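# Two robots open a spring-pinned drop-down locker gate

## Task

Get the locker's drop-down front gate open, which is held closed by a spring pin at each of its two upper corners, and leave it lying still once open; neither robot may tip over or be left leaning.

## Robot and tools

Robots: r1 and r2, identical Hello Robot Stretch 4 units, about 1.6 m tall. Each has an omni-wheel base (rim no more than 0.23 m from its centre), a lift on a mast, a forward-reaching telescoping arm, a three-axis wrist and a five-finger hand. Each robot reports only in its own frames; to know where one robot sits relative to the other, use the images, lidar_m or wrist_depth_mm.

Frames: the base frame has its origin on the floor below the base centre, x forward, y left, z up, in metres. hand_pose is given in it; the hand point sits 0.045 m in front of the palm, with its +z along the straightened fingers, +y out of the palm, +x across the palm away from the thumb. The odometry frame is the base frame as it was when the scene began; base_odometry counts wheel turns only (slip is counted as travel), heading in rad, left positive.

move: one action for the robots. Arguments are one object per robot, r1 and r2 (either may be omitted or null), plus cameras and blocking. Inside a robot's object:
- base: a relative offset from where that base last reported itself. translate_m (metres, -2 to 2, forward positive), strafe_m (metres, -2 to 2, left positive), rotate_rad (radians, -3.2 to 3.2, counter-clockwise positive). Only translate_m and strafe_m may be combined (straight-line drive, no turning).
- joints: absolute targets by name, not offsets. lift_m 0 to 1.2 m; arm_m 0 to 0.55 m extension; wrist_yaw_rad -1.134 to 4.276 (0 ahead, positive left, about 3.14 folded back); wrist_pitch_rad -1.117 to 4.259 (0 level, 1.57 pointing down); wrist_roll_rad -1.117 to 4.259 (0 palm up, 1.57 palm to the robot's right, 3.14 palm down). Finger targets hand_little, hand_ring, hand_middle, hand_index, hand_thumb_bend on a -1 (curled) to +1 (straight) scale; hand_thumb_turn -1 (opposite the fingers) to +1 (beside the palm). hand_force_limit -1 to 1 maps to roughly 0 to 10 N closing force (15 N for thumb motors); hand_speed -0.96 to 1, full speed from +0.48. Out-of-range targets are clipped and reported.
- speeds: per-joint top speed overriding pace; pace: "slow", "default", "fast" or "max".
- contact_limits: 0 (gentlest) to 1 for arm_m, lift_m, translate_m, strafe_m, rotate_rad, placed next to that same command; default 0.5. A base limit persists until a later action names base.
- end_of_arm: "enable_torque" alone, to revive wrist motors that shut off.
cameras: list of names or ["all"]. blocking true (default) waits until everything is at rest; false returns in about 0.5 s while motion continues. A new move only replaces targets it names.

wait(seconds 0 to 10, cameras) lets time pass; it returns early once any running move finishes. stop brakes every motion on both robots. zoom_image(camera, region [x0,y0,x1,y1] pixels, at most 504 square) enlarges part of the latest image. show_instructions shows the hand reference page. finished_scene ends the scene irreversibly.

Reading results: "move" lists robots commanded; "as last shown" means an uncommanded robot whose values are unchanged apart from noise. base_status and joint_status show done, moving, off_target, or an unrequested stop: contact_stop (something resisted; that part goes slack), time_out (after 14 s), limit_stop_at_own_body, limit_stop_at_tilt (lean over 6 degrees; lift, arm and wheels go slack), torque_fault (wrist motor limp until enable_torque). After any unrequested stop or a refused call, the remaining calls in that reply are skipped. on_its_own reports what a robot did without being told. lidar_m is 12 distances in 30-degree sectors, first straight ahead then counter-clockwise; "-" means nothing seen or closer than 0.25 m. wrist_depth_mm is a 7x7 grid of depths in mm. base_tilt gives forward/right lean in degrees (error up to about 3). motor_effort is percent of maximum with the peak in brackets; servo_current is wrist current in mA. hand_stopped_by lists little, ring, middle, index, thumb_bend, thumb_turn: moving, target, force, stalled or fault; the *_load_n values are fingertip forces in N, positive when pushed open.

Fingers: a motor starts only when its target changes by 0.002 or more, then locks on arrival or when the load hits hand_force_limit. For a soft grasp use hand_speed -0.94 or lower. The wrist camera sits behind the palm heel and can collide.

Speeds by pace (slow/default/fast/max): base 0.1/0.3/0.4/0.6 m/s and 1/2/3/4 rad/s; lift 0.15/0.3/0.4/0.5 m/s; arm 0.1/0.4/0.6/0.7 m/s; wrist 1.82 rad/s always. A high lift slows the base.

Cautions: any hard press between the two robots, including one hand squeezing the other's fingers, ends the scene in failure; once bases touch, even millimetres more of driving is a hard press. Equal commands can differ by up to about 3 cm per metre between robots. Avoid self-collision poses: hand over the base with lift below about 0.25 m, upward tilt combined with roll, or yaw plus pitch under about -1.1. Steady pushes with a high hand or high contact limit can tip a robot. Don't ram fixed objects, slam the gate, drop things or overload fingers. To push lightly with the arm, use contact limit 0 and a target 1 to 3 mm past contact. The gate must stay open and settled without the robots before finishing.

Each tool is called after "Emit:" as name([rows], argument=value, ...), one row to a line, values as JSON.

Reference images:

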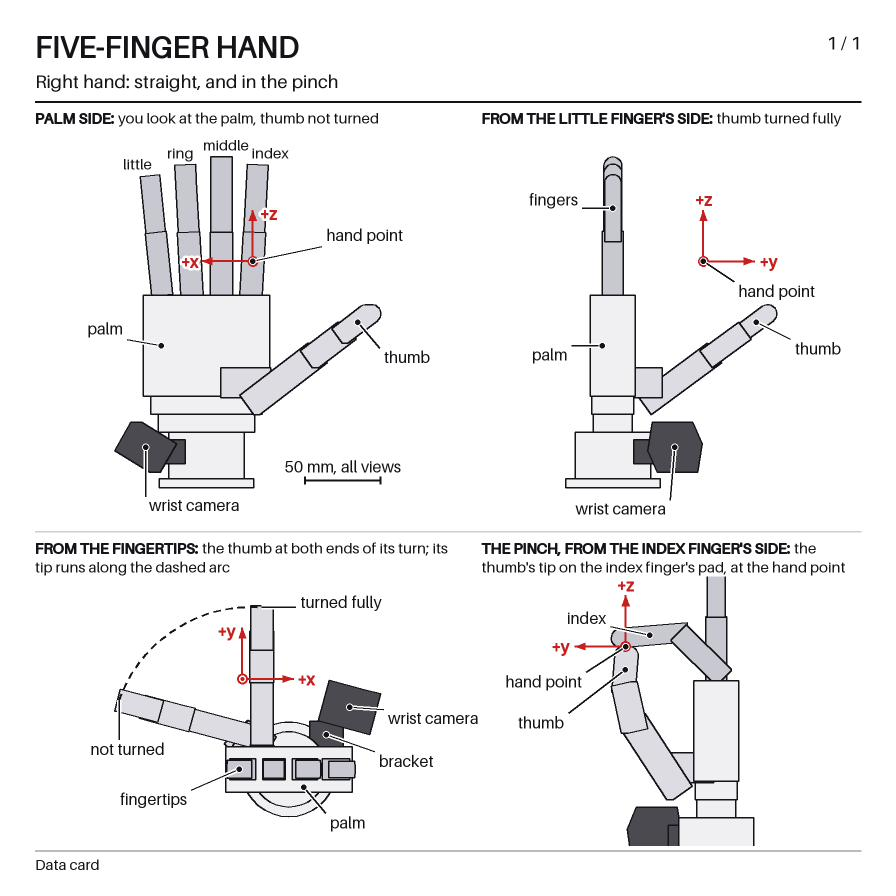

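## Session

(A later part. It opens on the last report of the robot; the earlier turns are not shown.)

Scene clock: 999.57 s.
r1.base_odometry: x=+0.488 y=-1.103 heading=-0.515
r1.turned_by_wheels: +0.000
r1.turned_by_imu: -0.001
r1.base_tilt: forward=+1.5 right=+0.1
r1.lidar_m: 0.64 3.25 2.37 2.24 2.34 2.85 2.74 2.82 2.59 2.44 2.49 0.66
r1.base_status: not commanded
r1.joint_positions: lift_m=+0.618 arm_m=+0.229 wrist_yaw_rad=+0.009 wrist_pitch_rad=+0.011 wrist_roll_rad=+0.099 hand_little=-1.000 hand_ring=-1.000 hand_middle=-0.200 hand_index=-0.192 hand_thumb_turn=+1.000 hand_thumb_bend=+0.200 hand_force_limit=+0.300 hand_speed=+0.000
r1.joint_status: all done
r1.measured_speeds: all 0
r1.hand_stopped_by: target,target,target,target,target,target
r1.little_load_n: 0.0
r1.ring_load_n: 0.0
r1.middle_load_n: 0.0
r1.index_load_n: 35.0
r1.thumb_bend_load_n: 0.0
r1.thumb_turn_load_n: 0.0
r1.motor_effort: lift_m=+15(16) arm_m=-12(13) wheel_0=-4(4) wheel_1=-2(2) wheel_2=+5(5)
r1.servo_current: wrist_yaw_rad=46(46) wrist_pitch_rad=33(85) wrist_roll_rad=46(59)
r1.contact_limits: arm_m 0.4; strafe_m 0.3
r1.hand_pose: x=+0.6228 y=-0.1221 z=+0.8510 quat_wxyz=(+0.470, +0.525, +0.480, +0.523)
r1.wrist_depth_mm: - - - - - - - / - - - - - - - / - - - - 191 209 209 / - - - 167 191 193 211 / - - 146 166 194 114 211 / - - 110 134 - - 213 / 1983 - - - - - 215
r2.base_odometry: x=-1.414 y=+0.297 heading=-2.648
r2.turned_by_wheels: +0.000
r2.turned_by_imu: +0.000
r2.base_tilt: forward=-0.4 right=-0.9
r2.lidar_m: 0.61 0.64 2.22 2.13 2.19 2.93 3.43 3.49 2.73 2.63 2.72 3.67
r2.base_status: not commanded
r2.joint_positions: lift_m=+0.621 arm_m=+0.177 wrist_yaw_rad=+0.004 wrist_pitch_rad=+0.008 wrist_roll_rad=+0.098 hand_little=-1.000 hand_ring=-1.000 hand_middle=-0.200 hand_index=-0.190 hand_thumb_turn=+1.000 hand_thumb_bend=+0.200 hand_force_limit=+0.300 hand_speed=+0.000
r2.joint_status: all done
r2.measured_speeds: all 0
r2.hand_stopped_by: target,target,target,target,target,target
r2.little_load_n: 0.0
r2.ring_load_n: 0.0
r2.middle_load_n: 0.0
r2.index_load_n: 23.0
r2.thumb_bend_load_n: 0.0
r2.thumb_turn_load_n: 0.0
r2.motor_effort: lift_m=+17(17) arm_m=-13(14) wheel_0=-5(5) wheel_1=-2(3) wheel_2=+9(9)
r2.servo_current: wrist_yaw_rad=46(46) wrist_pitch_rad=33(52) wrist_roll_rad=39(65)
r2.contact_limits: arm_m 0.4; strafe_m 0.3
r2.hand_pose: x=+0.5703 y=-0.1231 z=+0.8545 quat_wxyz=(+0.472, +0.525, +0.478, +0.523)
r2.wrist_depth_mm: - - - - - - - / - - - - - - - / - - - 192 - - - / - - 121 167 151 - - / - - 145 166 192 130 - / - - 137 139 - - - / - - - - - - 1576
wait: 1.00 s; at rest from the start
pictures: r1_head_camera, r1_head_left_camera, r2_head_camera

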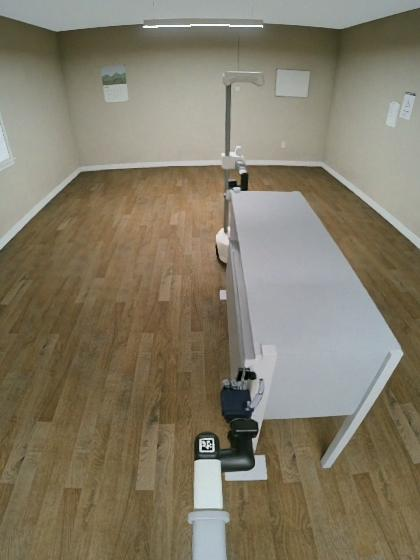

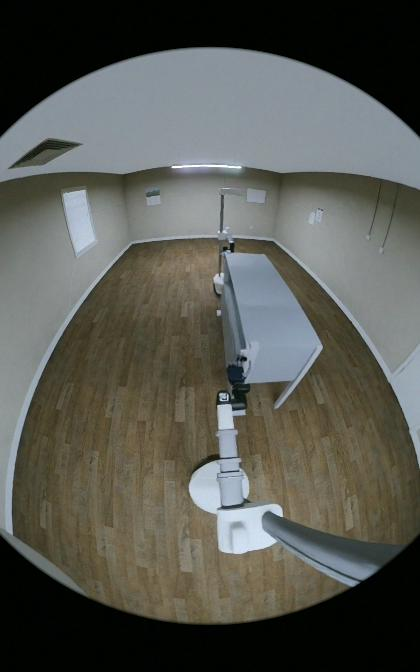

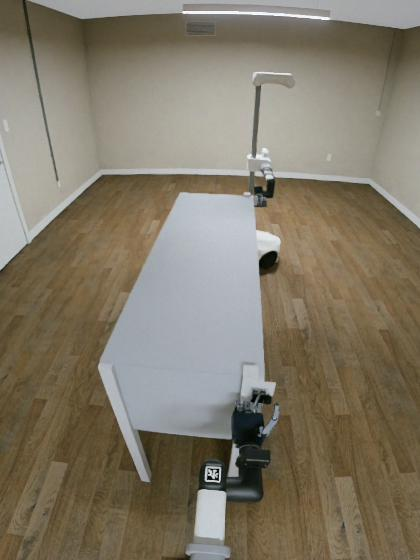

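Emit:
zoom_image(camera="r1_head_camera", region=[190, 180, 310, 480])

Emit:
zoom_image(camera="r2_head_camera", region=[180, 180, 300, 480])

Scaled by 1.680 from the camera's image (finer frame: 1200x1600).

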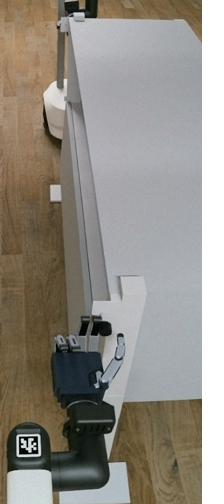

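Scaled by 1.680 from the camera's image (finer frame: 1200x1600).

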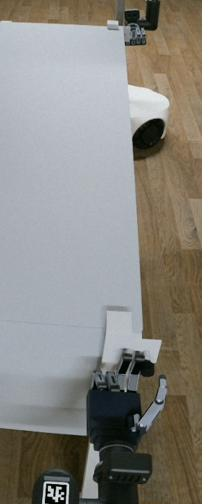

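Emit:
zoom_image(camera="r1_head_camera", region=[205, 180, 285, 390])

Emit:
wait(seconds=2, cameras=["r1_head_camera", "r1_head_left_camera"])

Emit:
zoom_image(camera="r1_head_camera", region=[205, 180, 285, 390])

Emit:
zoom_image(camera="r1_head_left_camera", region=[190, 230, 290, 400])

Scaled by 2.400 from the camera's image (finer frame: 1200x1600).

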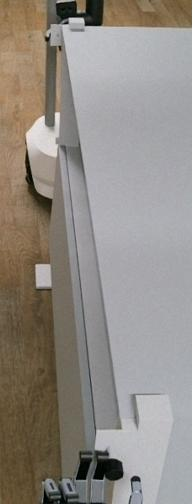

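Scene clock: 1011.90 s.
r1.base_odometry: x=+0.488 y=-1.103 heading=-0.515
r1.turned_by_wheels: +0.000
r1.turned_by_imu: -0.001
r1.base_tilt: forward=+1.5 right=+0.2
r1.lidar_m: 0.65 3.26 2.37 2.25 2.33 2.84 2.73 2.85 2.58 2.42 2.51 0.67
r1.base_status: not commanded
r1.joint_positions: lift_m=+0.618 arm_m=+0.229 wrist_yaw_rad=+0.009 wrist_pitch_rad=+0.011 wrist_roll_rad=+0.099 hand_little=-1.000 hand_ring=-1.000 hand_middle=-0.200 hand_index=-0.192 hand_thumb_turn=+1.000 hand_thumb_bend=+0.200 hand_force_limit=+0.300 hand_speed=+0.000
r1.joint_status: all done
r1.measured_speeds: all 0
r1.hand_stopped_by: target,target,target,target,target,target
r1.little_load_n: 0.0
r1.ring_load_n: 0.0
r1.middle_load_n: 0.0
r1.index_load_n: 35.5
r1.thumb_bend_load_n: 0.0
r1.thumb_turn_load_n: 0.0
r1.motor_effort: lift_m=+16(16) arm_m=-12(13) wheel_0=-4(4) wheel_1=-2(2) wheel_2=+5(5)
r1.servo_current: wrist_yaw_rad=39(46) wrist_pitch_rad=72(85) wrist_roll_rad=52(59)
r1.contact_limits: arm_m 0.4; strafe_m 0.3
r1.hand_pose: x=+0.6228 y=-0.1221 z=+0.8510 quat_wxyz=(+0.470, +0.525, +0.480, +0.523)
r1.wrist_depth_mm: - - - - - - - / - - - - - - - / - - - - 191 209 208 / - - - 167 192 193 210 / - - 146 166 193 114 212 / - - 110 134 - - 213 / - - - - - - 214
r2.base_odometry: x=-1.414 y=+0.297 heading=-2.648
r2.turned_by_wheels: +0.000
r2.turned_by_imu: +0.000
r2.base_tilt: forward=-0.4 right=-0.9
r2.lidar_m: 0.60 0.65 2.23 2.10 2.19 2.96 3.42 3.47 2.70 2.62 2.71 3.64
r2.base_status: not commanded
r2.joint_positions: lift_m=+0.621 arm_m=+0.177 wrist_yaw_rad=+0.004 wrist_pitch_rad=+0.008 wrist_roll_rad=+0.098 hand_little=-1.000 hand_ring=-1.000 hand_middle=-0.200 hand_index=-0.190 hand_thumb_turn=+1.000 hand_thumb_bend=+0.200 hand_force_limit=+0.300 hand_speed=+0.000
r2.joint_status: all done
r2.measured_speeds: all 0
r2.hand_stopped_by: target,target,target,target,target,target
r2.little_load_n: 0.0
r2.ring_load_n: 0.0
r2.middle_load_n: 0.0
r2.index_load_n: 23.0
r2.thumb_bend_load_n: 0.0
r2.thumb_turn_load_n: 0.0
r2.motor_effort: lift_m=+17(17) arm_m=-13(14) wheel_0=-4(5) wheel_1=-2(3) wheel_2=+9(9)
r2.servo_current: wrist_yaw_rad=39(46) wrist_pitch_rad=65(52) wrist_roll_rad=39(65)
r2.contact_limits: arm_m 0.4; strafe_m 0.3
r2.hand_pose: x=+0.5703 y=-0.1231 z=+0.8545 quat_wxyz=(+0.472, +0.525, +0.478, +0.523)
r2.wrist_depth_mm: - - - - - - - / - - - - - - - / - - - 192 - - - / - - 121 167 151 - - / - - 145 167 193 130 - / - - 137 138 - - - / - - - - - - 1618
wait: 2.00 s; at rest from the start

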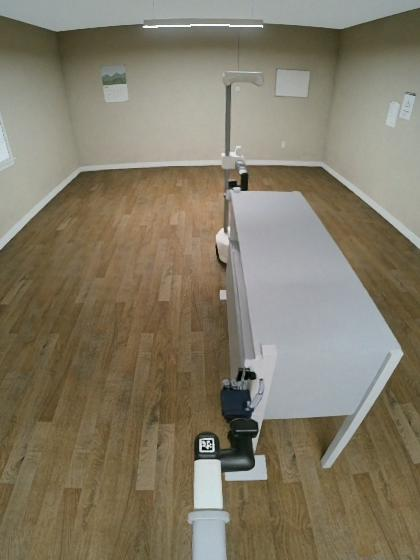

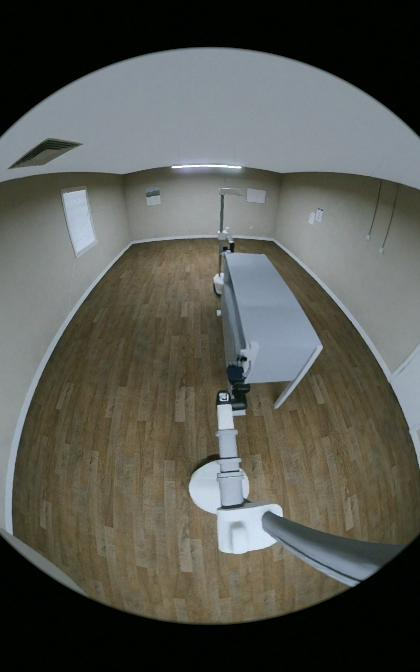

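Scaled by 2.400 from the camera's image (finer frame: 1200x1600).

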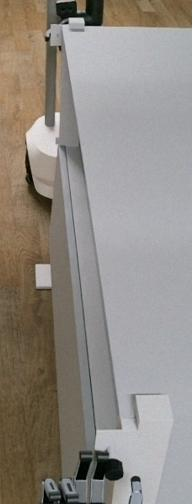

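Scaled by 2.965 from the camera's image (finer frame: 600x960).

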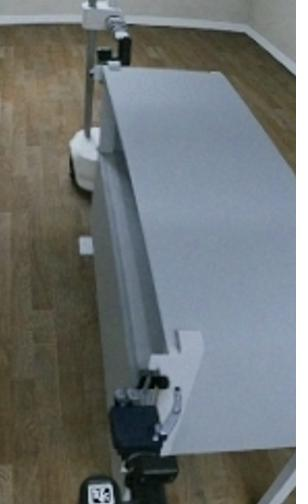

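Emit:
move(r1={"joints":{"arm_m":0.242},"speeds":{"arm_m":0.03},"contact_limits":{"arm_m":0.1}}, r2={"joints":{"arm_m":0.192},"speeds":{"arm_m":0.03},"contact_limits":{"arm_m":0.1}}, cameras=[])

Emit:
move(r1={"joints":{"lift_m":0.57},"pace":"slow"}, r2={"joints":{"lift_m":0.57},"pace":"slow"}, cameras=[])

Emit:
move(r1={"joints":{"arm_m":0.0}}, r2={"joints":{"arm_m":0.0}}, cameras=["r1_head_camera","r2_head_camera","r1_wrist_camera","r2_wrist_camera"])

Emit:
zoom_image(camera="r1_head_camera", region=[190, 180, 330, 480])

Emit:
zoom_image(camera="r2_head_camera", region=[170, 180, 310, 480])

Scene clock: 1026.40 s.
move: r1 done; r2 done
r1.base_odometry: x=+0.488 y=-1.102 heading=-0.515
r1.turned_by_wheels: +0.000
r1.turned_by_imu: -0.001
r1.base_tilt: forward=+1.5 right=+0.1
r1.lidar_m: 0.65 3.27 2.35 2.25 2.32 2.86 2.74 2.83 2.55 2.42 2.51 0.67
r1.base_status: not commanded
r1.joint_positions: lift_m=+0.618 arm_m=+0.242 wrist_yaw_rad=+0.009 wrist_pitch_rad=+0.011 wrist_roll_rad=+0.099 hand_little=-1.000 hand_ring=-1.000 hand_middle=-0.200 hand_index=-0.196 hand_thumb_turn=+1.000 hand_thumb_bend=+0.200 hand_force_limit=+0.300 hand_speed=+0.000
r1.joint_status: all done
r1.measured_speeds: all 0
r1.hand_stopped_by: target,target,target,target,target,target
r1.little_load_n: 0.0
r1.ring_load_n: 0.0
r1.middle_load_n: 0.0
r1.index_load_n: -0.5
r1.thumb_bend_load_n: 0.0
r1.thumb_turn_load_n: 0.0
r1.motor_effort: lift_m=+16(16) arm_m=+5(8) wheel_0=-3(4) wheel_1=-2(2) wheel_2=+2(5)
r1.servo_current: wrist_yaw_rad=39(46) wrist_pitch_rad=39(72) wrist_roll_rad=33(46)
r1.contact_limits: arm_m 0.1; strafe_m 0.3
r1.hand_pose: x=+0.6359 y=-0.1221 z=+0.8510 quat_wxyz=(+0.470, +0.525, +0.480, +0.523)
r1.wrist_depth_mm: - - - - - - - / - - - - - - - / - - - - 181 181 198 / - - - 165 182 182 199 / - - 146 165 182 114 202 / - - 110 134 - - 204 / 1983 - - - - - -
r2.base_odometry: x=-1.414 y=+0.298 heading=-2.648
r2.turned_by_wheels: +0.000
r2.turned_by_imu: +0.001
r2.base_tilt: forward=-0.4 right=-0.9
r2.lidar_m: 0.61 0.65 2.22 2.13 2.20 2.91 3.41 3.50 2.71 2.61 2.72 3.65
r2.base_status: not commanded
r2.joint_positions: lift_m=+0.621 arm_m=+0.192 wrist_yaw_rad=+0.004 wrist_pitch_rad=+0.008 wrist_roll_rad=+0.098 hand_little=-1.000 hand_ring=-1.000 hand_middle=-0.200 hand_index=-0.194 hand_thumb_turn=+1.000 hand_thumb_bend=+0.200 hand_force_limit=+0.300 hand_speed=+0.000
r2.joint_status: all done
r2.measured_speeds: all 0
r2.hand_stopped_by: target,target,target,target,target,target
r2.little_load_n: 0.0
r2.ring_load_n: 0.0
r2.middle_load_n: 0.0
r2.index_load_n: 0.0
r2.thumb_bend_load_n: 0.0
r2.thumb_turn_load_n: 0.0
r2.motor_effort: lift_m=+17(17) arm_m=+5(9) wheel_0=+2(5) wheel_1=-1(3) wheel_2=+1(9)
r2.servo_current: wrist_yaw_rad=46(52) wrist_pitch_rad=46(52) wrist_roll_rad=39(59)
r2.contact_limits: arm_m 0.1; strafe_m 0.3
r2.hand_pose: x=+0.5852 y=-0.1231 z=+0.8545 quat_wxyz=(+0.472, +0.525, +0.478, +0.523)
r2.wrist_depth_mm: - - - - - - - / - - - - - - - / - - 181 180 - - - / - - 181 164 145 - - / - - 145 165 182 130 - / - - 137 139 - - - / - - - - - - 1618

Scene clock: 1027.70 s.
move: r1 done; r2 done
r1.base_odometry: x=+0.488 y=-1.102 heading=-0.515
r1.turned_by_wheels: +0.000
r1.turned_by_imu: +0.000
r1.base_tilt: forward=+1.6 right=+0.3
r1.lidar_m: 0.62 3.27 2.35 2.24 2.33 2.86 2.74 2.82 2.58 2.39 2.53 0.67
r1.base_status: not commanded
r1.joint_positions: lift_m=+0.570 arm_m=+0.242 wrist_yaw_rad=+0.009 wrist_pitch_rad=+0.011 wrist_roll_rad=+0.099 hand_little=-1.000 hand_ring=-1.000 hand_middle=-0.200 hand_index=-0.196 hand_thumb_turn=+1.000 hand_thumb_bend=+0.200 hand_force_limit=+0.300 hand_speed=+0.000
r1.joint_status: all done
r1.measured_speeds: all 0
r1.hand_stopped_by: target,target,target,target,target,target
r1.little_load_n: 0.0
r1.ring_load_n: 0.0
r1.middle_load_n: 0.0
r1.index_load_n: 0.0
r1.thumb_bend_load_n: 0.0
r1.thumb_turn_load_n: 0.0
r1.motor_effort: lift_m=+15(16) arm_m=+5(5) wheel_0=-3(3) wheel_1=-2(2) wheel_2=+2(3)
r1.servo_current: wrist_yaw_rad=39(46) wrist_pitch_rad=72(78) wrist_roll_rad=46(52)
r1.contact_limits: arm_m 0.1; strafe_m 0.3
r1.hand_pose: x=+0.6359 y=-0.1221 z=+0.8030 quat_wxyz=(+0.470, +0.525, +0.480, +0.523)
r1.wrist_depth_mm: - - - - 179 179 198 / - - - - 180 198 198 / - - - 1042 181 181 200 / - - - 165 182 182 201 / - - 146 165 183 114 202 / - - 110 134 - - 203 / 1863 - - - - - -
r2.base_odometry: x=-1.414 y=+0.298 heading=-2.648
r2.turned_by_wheels: +0.000
r2.turned_by_imu: +0.000
r2.base_tilt: forward=-0.4 right=-0.9
r2.lidar_m: 0.59 0.64 2.22 2.11 2.19 2.94 3.43 3.49 2.75 2.61 2.73 3.64
r2.base_status: not commanded
r2.joint_positions: lift_m=+0.570 arm_m=+0.192 wrist_yaw_rad=+0.003 wrist_pitch_rad=+0.008 wrist_roll_rad=+0.098 hand_little=-1.000 hand_ring=-1.000 hand_middle=-0.200 hand_index=-0.194 hand_thumb_turn=+1.000 hand_thumb_bend=+0.200 hand_force_limit=+0.300 hand_speed=+0.000
r2.joint_status: all done
r2.measured_speeds: all 0
r2.hand_stopped_by: target,target,target,target,target,target
r2.little_load_n: 0.0
r2.ring_load_n: 0.0
r2.middle_load_n: 0.0
r2.index_load_n: 0.0
r2.thumb_bend_load_n: 0.5
r2.thumb_turn_load_n: 0.0
r2.motor_effort: lift_m=+17(20) arm_m=+5(5) wheel_0=+1(2) wheel_1=+0(1) wheel_2=+1(2)
r2.servo_current: wrist_yaw_rad=39(46) wrist_pitch_rad=46(59) wrist_roll_rad=39(46)
r2.contact_limits: arm_m 0.1; strafe_m 0.3
r2.hand_pose: x=+0.5850 y=-0.1233 z=+0.8037 quat_wxyz=(+0.472, +0.525, +0.477, +0.523)
r2.wrist_depth_mm: - - 181 181 - - - / - - 181 181 182 - - / - - 182 182 - - - / - - 182 165 - - - / - - 145 165 - 130 - / - - 137 139 - - - / - - - - - - 1537

Scene clock: 1029.53 s.
move: r1 done; r2 done
r1.base_odometry: x=+0.488 y=-1.102 heading=-0.515
r1.turned_by_wheels: +0.000
r1.turned_by_imu: +0.000
r1.base_tilt: forward=+1.4 right=+0.1
r1.lidar_m: 0.61 3.27 2.36 2.25 2.32 2.87 2.74 2.84 2.59 2.39 2.51 0.65
r1.base_status: not commanded
r1.joint_positions: lift_m=+0.570 arm_m=+0.000 wrist_yaw_rad=+0.009 wrist_pitch_rad=+0.011 wrist_roll_rad=+0.099 hand_little=-1.000 hand_ring=-1.000 hand_middle=-0.200 hand_index=-0.196 hand_thumb_turn=+1.000 hand_thumb_bend=+0.200 hand_force_limit=+0.300 hand_speed=+0.000
r1.joint_status: all done
r1.measured_speeds: all 0
r1.hand_stopped_by: target,target,target,target,target,target
r1.little_load_n: 0.0
r1.ring_load_n: 0.0
r1.middle_load_n: 0.0
r1.index_load_n: 0.0
r1.thumb_bend_load_n: 0.0
r1.thumb_turn_load_n: 0.0
r1.motor_effort: lift_m=+15(15) arm_m=-5(8) wheel_0=-3(3) wheel_1=-1(2) wheel_2=+2(3)
r1.servo_current: wrist_yaw_rad=33(46) wrist_pitch_rad=59(72) wrist_roll_rad=46(52)
r1.contact_limits: strafe_m 0.3
r1.hand_pose: x=+0.3941 y=-0.1221 z=+0.8030 quat_wxyz=(+0.470, +0.525, +0.480, +0.523)
r1.wrist_depth_mm: - - - - - - - / - - - - - - - / - - - 424 442 442 436 / - - - 166 442 445 445 / - - 146 165 442 - 445 / - - 110 134 - - 452 / 1863 - - - - - 452
r2.base_odometry: x=-1.414 y=+0.298 heading=-2.648
r2.turned_by_wheels: +0.000
r2.turned_by_imu: +0.000
r2.base_tilt: forward=-0.4 right=-0.9
r2.lidar_m: 0.58 0.63 2.21 2.11 2.19 2.93 3.39 3.52 2.72 2.63 2.74 3.65
r2.base_status: not commanded
r2.joint_positions: lift_m=+0.570 arm_m=+0.001 wrist_yaw_rad=+0.003 wrist_pitch_rad=+0.008 wrist_roll_rad=+0.098 hand_little=-1.000 hand_ring=-1.000 hand_middle=-0.200 hand_index=-0.194 hand_thumb_turn=+1.000 hand_thumb_bend=+0.200 hand_force_limit=+0.300 hand_speed=+0.000
r2.joint_status: all done
r2.measured_speeds: all 0
r2.hand_stopped_by: target,target,target,target,target,target
r2.little_load_n: 0.0
r2.ring_load_n: 0.0
r2.middle_load_n: 0.0
r2.index_load_n: 0.0
r2.thumb_bend_load_n: 0.0
r2.thumb_turn_load_n: 0.0
r2.motor_effort: lift_m=+17(17) arm_m=-5(8) wheel_0=+1(1) wheel_1=-1(1) wheel_2=+1(1)
r2.servo_current: wrist_yaw_rad=39(46) wrist_pitch_rad=52(59) wrist_roll_rad=52(59)
r2.contact_limits: strafe_m 0.3
r2.hand_pose: x=+0.3942 y=-0.1234 z=+0.8037 quat_wxyz=(+0.472, +0.525, +0.477, +0.523)
r2.wrist_depth_mm: - - - - - - - / - - - - - - - / - - - 373 - - - / - - 115 165 - - - / - - 145 165 - 130 - / - - 137 139 - - - / - - - - - - 1499
pictures: r1_head_camera, r1_wrist_camera, r2_head_camera, r2_wrist_camera
r1_wrist_camera: T_world_to_cam=[[-0.03217, -0.99434, -0.10122, -0.01497], [-0.0182, 0.10184, -0.99463, 0.8082], [0.99932, -0.03016, -0.02138, -0.21831]] pos_world=[0.23239, -0.10377, 0.79769]
r2_wrist_camera: T_world_to_cam=[[-0.01978, -0.99635, -0.08305, -0.03424], [-0.01016, 0.08326, -0.99648, 0.80956], [0.99975, -0.01887, -0.01177, -0.22267]] pos_world=[0.23016, -0.10572, 0.80125]

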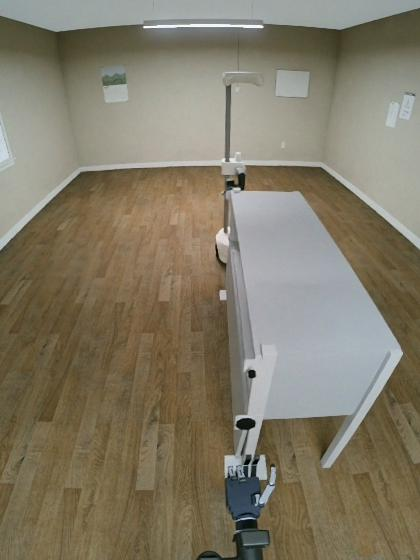

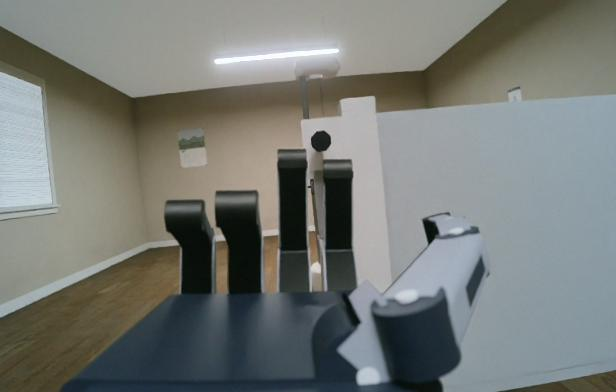

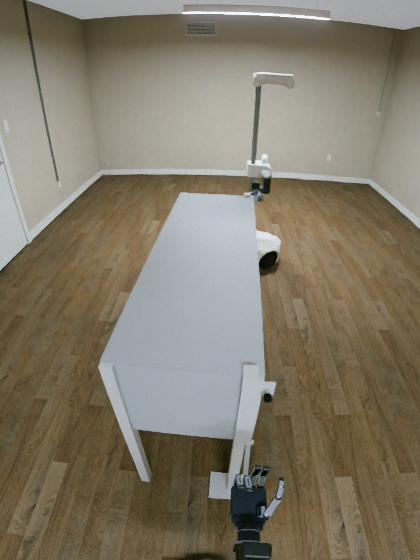

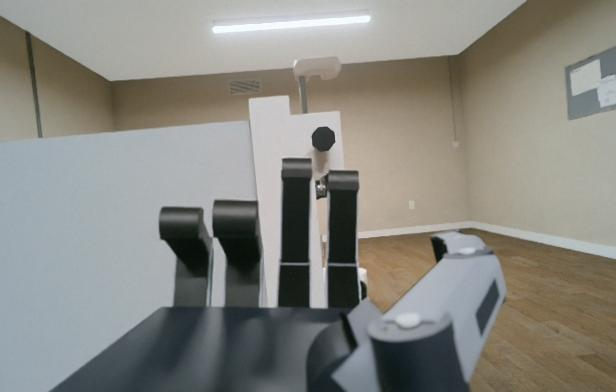

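Scaled by 1.680 from the camera's image (finer frame: 1200x1600).

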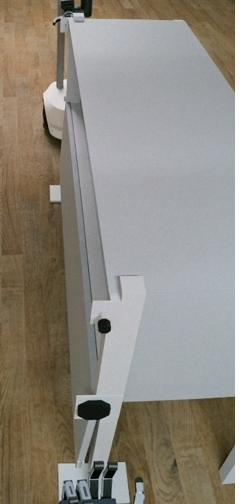

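Scaled by 1.680 from the camera's image (finer frame: 1200x1600).

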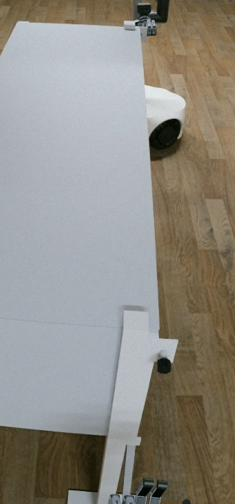

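Emit:
finished_scene()

The scene is finished: the task was done.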